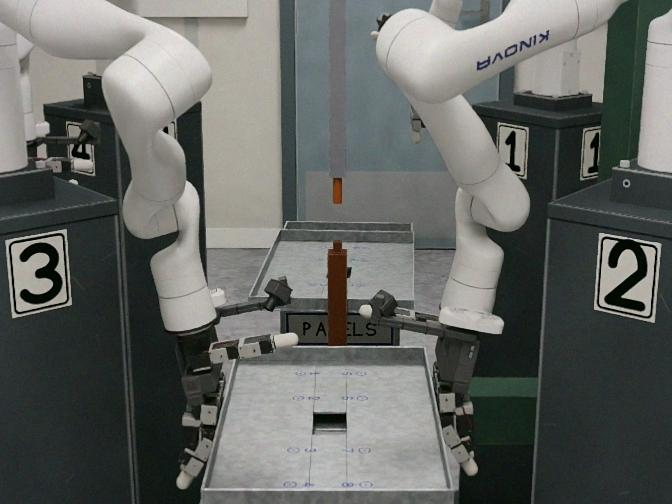

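>>> move(
  arm2={"target": [0.4228, 0.0815, 0.7573, 0.1045, 0.9945, 0.0069, 0.0007], "speed": 0.03},
  arm3={"target": [0.5152, -0.0865, 0.7573, -0.0007, -0.0069, 0.9945, 0.1045], "speed": 0.03},
  cameras=["cam_tips"],
)

>>> zoom_image(
  camera="cam_tips",
  region=[400, 200, 672, 480],
)

Scene clock: 534.63 s.
Joint torques (N m): arm1=[-0.67 -17.19 -4.62 -2.23 0.15 -0.3 0.02] | arm2=[-0.84 -26.95 7.26 -5.52 -3.61 -5.35 -0.32] | arm3=[-1.63 -21.6 -11.45 -0.83 5.43 1.38 0.29] | arm4=[0.2 -19.58 5.28 -1.14 -0.27 0.08 0.05]
Motor temperatures (°C): arm1=[36 41 32 34 39 46 44] | arm2=[31 33 34 35 41 41 40] | arm3=[36 38 29 31 37 47 40] | arm4=[35 39 34 33 36 48 42]
Flange force (N): arm1=[0.5 -5.2 5.1] | arm2=[-4.4 -19.2 -2.8] | arm3=[-1.4 -13.9 -1.2] | arm4=[0.8 0.5 -0.4]
move: arm2 done; arm3 done
Joint velocities: within noise
arm1, arm4: as last shown
arm1.index_mcp_current_ma: -9
arm1.index_pip_current_ma: 7
arm1.index_dip_current_ma: 2
arm1.middle_mcp_current_ma: 5
arm1.middle_abd_current_ma: 3
arm1.middle_pip_current_ma: 3
arm1.middle_dip_current_ma: 1
arm1.ring_mcp_current_ma: 5
arm1.ring_pip_current_ma: 6
arm1.ring_dip_current_ma: 12
arm1.thumb_cmc_current_ma: -2
arm1.thumb_axl_current_ma: 2
arm1.thumb_mcp_current_ma: 3
arm1.thumb_ipl_current_ma: -3
arm2.joint_positions: joint1_rad=+0.405 joint2_rad=+1.829 joint3_rad=+0.359 joint4_rad=+1.986 joint5_rad=+0.306 joint6_rad=-0.896 joint7_rad=-0.845 hand_index_mcp=+0.975 hand_index_abd=+0.004 hand_index_pip=+0.951 hand_index_dip=+0.696 hand_middle_mcp=+0.976 hand_middle_abd=+0.001 hand_middle_pip=+0.941 hand_middle_dip=+0.695 hand_ring_mcp=+0.978 hand_ring_abd=+0.005 hand_ring_pip=+0.942 hand_ring_dip=+0.695 hand_thumb_cmc=-0.568 hand_thumb_axl=+0.677 hand_thumb_mcp=+0.223 hand_thumb_ipl=+0.168 hand_current_limit=+0.400 hand_speed=-0.600
arm2.joint_status: not commanded
arm2.hand_state: blocked,goal,goal,goal,blocked,goal,goal,goal,blocked,goal,goal,goal,goal,goal,goal,goal
arm2.index_mcp_current_ma: 268
arm2.index_abd_current_ma: 8
arm2.index_pip_current_ma: 12
arm2.index_dip_current_ma: 1
arm2.middle_mcp_current_ma: 286
arm2.middle_abd_current_ma: 3
arm2.middle_pip_current_ma: -48
arm2.middle_dip_current_ma: -8
arm2.ring_mcp_current_ma: 291
arm2.ring_abd_current_ma: 13
arm2.ring_pip_current_ma: -25
arm2.ring_dip_current_ma: 0
arm2.thumb_cmc_current_ma: 11
arm2.thumb_axl_current_ma: 10
arm2.thumb_mcp_current_ma: -12
arm2.thumb_ipl_current_ma: -4
arm2.hand_goal_index_mcp: 0.914
arm2.hand_goal_index_abd: 0.000
arm2.hand_goal_index_pip: 0.950
arm2.hand_goal_index_dip: 0.696
arm2.hand_goal_middle_mcp: 0.914
arm2.hand_goal_middle_abd: 0.000
arm2.hand_goal_middle_pip: 0.950
arm2.hand_goal_middle_dip: 0.696
arm2.hand_goal_ring_mcp: 0.914
arm2.hand_goal_ring_abd: 0.000
arm2.hand_goal_ring_pip: 0.950
arm2.hand_goal_ring_dip: 0.696
arm2.hand_goal_thumb_cmc: -0.570
arm2.hand_goal_thumb_axl: 0.678
arm2.hand_goal_thumb_mcp: 0.226
arm2.hand_goal_thumb_ipl: 0.168
arm2.hand: x=+0.4228 y=+0.0815 z=+0.7573 quat_wxyz=(+0.105, +0.995, +0.007, +0.001)
arm2.hand_target: x=+0.4228 y=+0.0815 z=+0.7573 quat_wxyz=(+0.105, +0.995, +0.007, +0.001)
arm2.hand_status: done (0.000 m and 0.0 deg from the pose sent, 0.010 m and 0.0 deg at the start)
arm3.joint_positions: joint1_rad=-0.144 joint2_rad=+1.853 joint3_rad=-0.544 joint4_rad=+1.971 joint5_rad=+2.676 joint6_rad=+0.922 joint7_rad=+4.399 hand_index_mcp=+1.000 hand_index_abd=+0.007 hand_index_pip=+0.933 hand_index_dip=+0.691 hand_middle_mcp=+1.000 hand_middle_abd=-0.002 hand_middle_pip=+0.936 hand_middle_dip=+0.696 hand_ring_mcp=+1.000 hand_ring_abd=-0.013 hand_ring_pip=+0.929 hand_ring_dip=+0.687 hand_thumb_cmc=-0.568 hand_thumb_axl=+0.677 hand_thumb_mcp=+0.213 hand_thumb_ipl=+0.168 hand_current_limit=+0.400 hand_speed=-0.600
arm3.joint_status: not commanded
arm3.hand_state: blocked,goal,goal,goal,blocked,goal,goal,goal,blocked,goal,blocked,goal,goal,goal,goal,goal
arm3.index_mcp_current_ma: 12
arm3.index_abd_current_ma: 8
arm3.index_pip_current_ma: 13
arm3.index_dip_current_ma: -9
arm3.middle_mcp_current_ma: 20
arm3.middle_abd_current_ma: -3
arm3.middle_pip_current_ma: 3
arm3.middle_dip_current_ma: -10
arm3.ring_mcp_current_ma: 11
arm3.ring_abd_current_ma: 4
arm3.ring_pip_current_ma: -6
arm3.ring_dip_current_ma: 2
arm3.thumb_cmc_current_ma: 0
arm3.thumb_axl_current_ma: -7
arm3.thumb_mcp_current_ma: 2
arm3.thumb_ipl_current_ma: -6
arm3.hand_goal_index_mcp: 0.914
arm3.hand_goal_index_abd: 0.000
arm3.hand_goal_index_pip: 0.950
arm3.hand_goal_index_dip: 0.696
arm3.hand_goal_middle_mcp: 0.914
arm3.hand_goal_middle_abd: 0.000
arm3.hand_goal_middle_pip: 0.950
arm3.hand_goal_middle_dip: 0.696
arm3.hand_goal_ring_mcp: 0.914
arm3.hand_goal_ring_abd: 0.000
arm3.hand_goal_ring_pip: 0.950
arm3.hand_goal_ring_dip: 0.696
arm3.hand_goal_thumb_cmc: -0.570
arm3.hand_goal_thumb_axl: 0.678
arm3.hand_goal_thumb_mcp: 0.226
arm3.hand_goal_thumb_ipl: 0.168
arm3.hand: x=+0.5152 y=-0.0865 z=+0.7573 quat_wxyz=(+0.001, +0.007, -0.995, -0.104)
arm3.hand_target: x=+0.5152 y=-0.0865 z=+0.7573 quat_wxyz=(+0.001, +0.007, -0.995, -0.104)
arm3.hand_status: done (0.000 m and 0.0 deg from the pose sent, 0.010 m and 0.0 deg at the start)
arm4.index_mcp_current_ma: 49
arm4.index_abd_current_ma: 7
arm4.index_pip_current_ma: -1
arm4.middle_mcp_current_ma: -6
arm4.middle_abd_current_ma: -9
arm4.middle_pip_current_ma: 3
arm4.middle_dip_current_ma: -10
arm4.ring_mcp_current_ma: 46
arm4.ring_abd_current_ma: 7
arm4.ring_pip_current_ma: 2
arm4.ring_dip_current_ma: 8
arm4.thumb_cmc_current_ma: 12
arm4.thumb_axl_current_ma: -9
arm4.thumb_mcp_current_ma: 2
arm4.thumb_ipl_current_ma: -1

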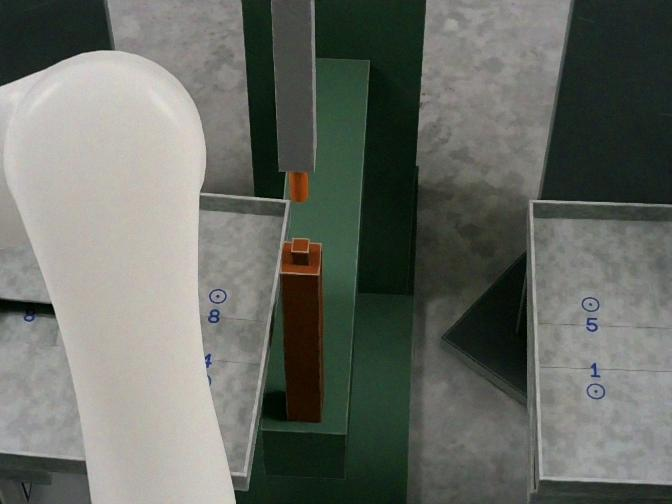

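Scaled by 1.800.

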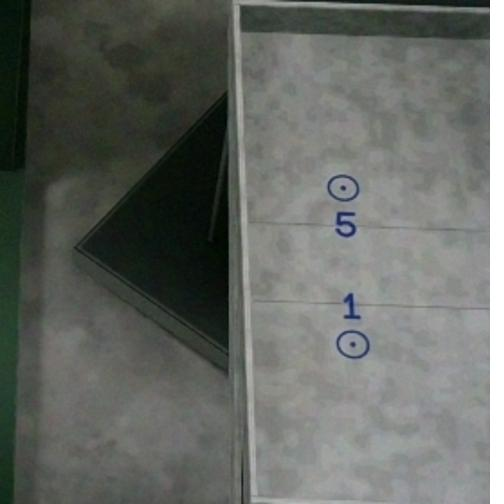

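>>> move(
  arm2={"target": [0.4228, 0.0815, 0.871, 0.1045, 0.9945, 0.0069, 0.0007], "speed": 0.06, "joints": {"hand_thumb_cmc": -0.8}},
  arm3={"target": [0.5152, -0.0865, 0.871, -0.0007, -0.0069, 0.9945, 0.1045], "speed": 0.06, "joints": {"hand_thumb_cmc": -0.8}},
  cameras=["cam_front"],
)

>>> zoom_image(
  camera="cam_front",
  region=[300, 120, 672, 400],
)

Scene clock: 540.43 s.
Joint torques (N m): arm1=[-0.65 -17.19 -4.59 -2.16 0.12 -0.35 0.05] | arm2=[-0.98 -26.58 6.95 -7.04 -4.08 -6.05 -0.37] | arm3=[-1.75 -21.5 -11.42 -3.36 6.16 1.85 0.22] | arm4=[0.21 -19.6 5.27 -1.07 -0.26 0.03 0.04]
Motor temperatures (°C): arm1=[36 41 32 34 39 46 44] | arm2=[31 33 34 35 41 41 40] | arm3=[36 38 29 31 37 47 40] | arm4=[35 39 34 33 36 48 42]
Flange force (N): arm1=[0.7 -5.2 5.5] | arm2=[-5.1 -22.1 -3.1] | arm3=[-1.4 -15.6 -3.2] | arm4=[0.6 0.4 -0.3]
move: arm2 done; arm3 done
Joint velocities: within noise
arm1, arm4: as last shown
arm1.index_abd_current_ma: 6
arm1.index_pip_current_ma: 13
arm1.index_dip_current_ma: 7
arm1.middle_mcp_current_ma: 6
arm1.middle_abd_current_ma: -3
arm1.middle_pip_current_ma: 0
arm1.ring_mcp_current_ma: 8
arm1.ring_abd_current_ma: 7
arm1.ring_pip_current_ma: 8
arm1.thumb_cmc_current_ma: -7
arm1.thumb_axl_current_ma: -4
arm1.thumb_mcp_current_ma: -6
arm1.thumb_ipl_current_ma: 4
arm2.joint_positions: joint1_rad=+0.416 joint2_rad=+1.583 joint3_rad=+0.428 joint4_rad=+2.263 joint5_rad=+0.417 joint6_rad=-0.946 joint7_rad=-0.824 hand_index_mcp=+0.982 hand_index_abd=+0.004 hand_index_pip=+0.951 hand_index_dip=+0.696 hand_middle_mcp=+0.984 hand_middle_abd=+0.001 hand_middle_pip=+0.941 hand_middle_dip=+0.695 hand_ring_mcp=+0.986 hand_ring_abd=+0.005 hand_ring_pip=+0.942 hand_ring_dip=+0.695 hand_thumb_cmc=-0.805 hand_thumb_axl=+0.677 hand_thumb_mcp=+0.223 hand_thumb_ipl=+0.168 hand_current_limit=+0.400 hand_speed=-0.600
arm2.joint_status: all done
arm2.hand_state: blocked,goal,goal,goal,blocked,goal,goal,goal,blocked,goal,goal,goal,goal,goal,goal,goal
arm2.index_mcp_current_ma: 302
arm2.index_abd_current_ma: 3
arm2.index_pip_current_ma: 9
arm2.index_dip_current_ma: 0
arm2.middle_mcp_current_ma: 321
arm2.middle_abd_current_ma: -3
arm2.middle_pip_current_ma: -44
arm2.middle_dip_current_ma: -6
arm2.ring_mcp_current_ma: 327
arm2.ring_abd_current_ma: 10
arm2.ring_pip_current_ma: -27
arm2.ring_dip_current_ma: -3
arm2.thumb_cmc_current_ma: -12
arm2.thumb_axl_current_ma: 6
arm2.thumb_mcp_current_ma: -11
arm2.thumb_ipl_current_ma: -2
arm2.hand_goal_index_mcp: 0.914
arm2.hand_goal_index_abd: 0.000
arm2.hand_goal_index_pip: 0.950
arm2.hand_goal_index_dip: 0.696
arm2.hand_goal_middle_mcp: 0.914
arm2.hand_goal_middle_abd: 0.000
arm2.hand_goal_middle_pip: 0.950
arm2.hand_goal_middle_dip: 0.696
arm2.hand_goal_ring_mcp: 0.914
arm2.hand_goal_ring_abd: 0.000
arm2.hand_goal_ring_pip: 0.950
arm2.hand_goal_ring_dip: 0.696
arm2.hand_goal_thumb_cmc: -0.800
arm2.hand_goal_thumb_axl: 0.678
arm2.hand_goal_thumb_mcp: 0.226
arm2.hand_goal_thumb_ipl: 0.168
arm2.hand: x=+0.4228 y=+0.0815 z=+0.8710 quat_wxyz=(+0.105, +0.994, +0.007, +0.001)
arm2.hand_target: x=+0.4228 y=+0.0815 z=+0.8710 quat_wxyz=(+0.104, +0.995, +0.007, +0.001)
arm2.hand_status: done (0.000 m and 0.0 deg from the pose sent, 0.114 m and 0.0 deg at the start)
arm3.joint_positions: joint1_rad=-0.157 joint2_rad=+1.610 joint3_rad=-0.644 joint4_rad=+2.240 joint5_rad=+2.523 joint6_rad=+0.990 joint7_rad=+4.361 hand_index_mcp=+1.000 hand_index_abd=+0.007 hand_index_pip=+0.933 hand_index_dip=+0.691 hand_middle_mcp=+1.000 hand_middle_abd=-0.002 hand_middle_pip=+0.936 hand_middle_dip=+0.696 hand_ring_mcp=+1.000 hand_ring_abd=-0.013 hand_ring_pip=+0.929 hand_ring_dip=+0.687 hand_thumb_cmc=-0.803 hand_thumb_axl=+0.677 hand_thumb_mcp=+0.213 hand_thumb_ipl=+0.168 hand_current_limit=+0.400 hand_speed=-0.600
arm3.joint_status: all done
arm3.hand_state: blocked,goal,goal,goal,blocked,goal,goal,goal,blocked,goal,blocked,goal,goal,goal,goal,goal
arm3.index_mcp_current_ma: 10
arm3.index_abd_current_ma: 11
arm3.index_pip_current_ma: 10
arm3.index_dip_current_ma: -8
arm3.middle_mcp_current_ma: 21
arm3.middle_abd_current_ma: 10
arm3.middle_pip_current_ma: 8
arm3.middle_dip_current_ma: -8
arm3.ring_mcp_current_ma: 3
arm3.ring_abd_current_ma: 8
arm3.ring_pip_current_ma: -1
arm3.ring_dip_current_ma: 3
arm3.thumb_cmc_current_ma: -9
arm3.thumb_axl_current_ma: -7
arm3.thumb_mcp_current_ma: -5
arm3.thumb_ipl_current_ma: -12
arm3.hand_goal_index_mcp: 0.914
arm3.hand_goal_index_abd: 0.000
arm3.hand_goal_index_pip: 0.950
arm3.hand_goal_index_dip: 0.696
arm3.hand_goal_middle_mcp: 0.914
arm3.hand_goal_middle_abd: 0.000
arm3.hand_goal_middle_pip: 0.950
arm3.hand_goal_middle_dip: 0.696
arm3.hand_goal_ring_mcp: 0.914
arm3.hand_goal_ring_abd: 0.000
arm3.hand_goal_ring_pip: 0.950
arm3.hand_goal_ring_dip: 0.696
arm3.hand_goal_thumb_cmc: -0.800
arm3.hand_goal_thumb_axl: 0.678
arm3.hand_goal_thumb_mcp: 0.226
arm3.hand_goal_thumb_ipl: 0.168
arm3.hand: x=+0.5152 y=-0.0865 z=+0.8710 quat_wxyz=(+0.001, +0.007, -0.995, -0.105)
arm3.hand_target: x=+0.5152 y=-0.0865 z=+0.8710 quat_wxyz=(+0.001, +0.007, -0.995, -0.105)
arm3.hand_status: done (0.000 m and 0.0 deg from the pose sent, 0.114 m and 0.0 deg at the start)
arm4.index_mcp_current_ma: 37
arm4.index_abd_current_ma: 8
arm4.index_pip_current_ma: 4
arm4.index_dip_current_ma: 14
arm4.middle_mcp_current_ma: -1
arm4.middle_abd_current_ma: -23
arm4.middle_pip_current_ma: -19
arm4.middle_dip_current_ma: 0
arm4.ring_mcp_current_ma: 27
arm4.ring_abd_current_ma: 9
arm4.ring_pip_current_ma: -1
arm4.ring_dip_current_ma: 6
arm4.thumb_cmc_current_ma: 9
arm4.thumb_axl_current_ma: 7
arm4.thumb_mcp_current_ma: -6
arm4.thumb_ipl_current_ma: -10

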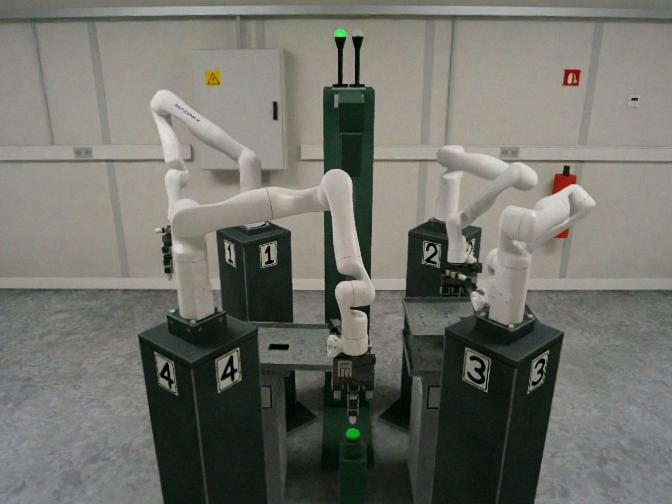

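Scaled by 1.355.

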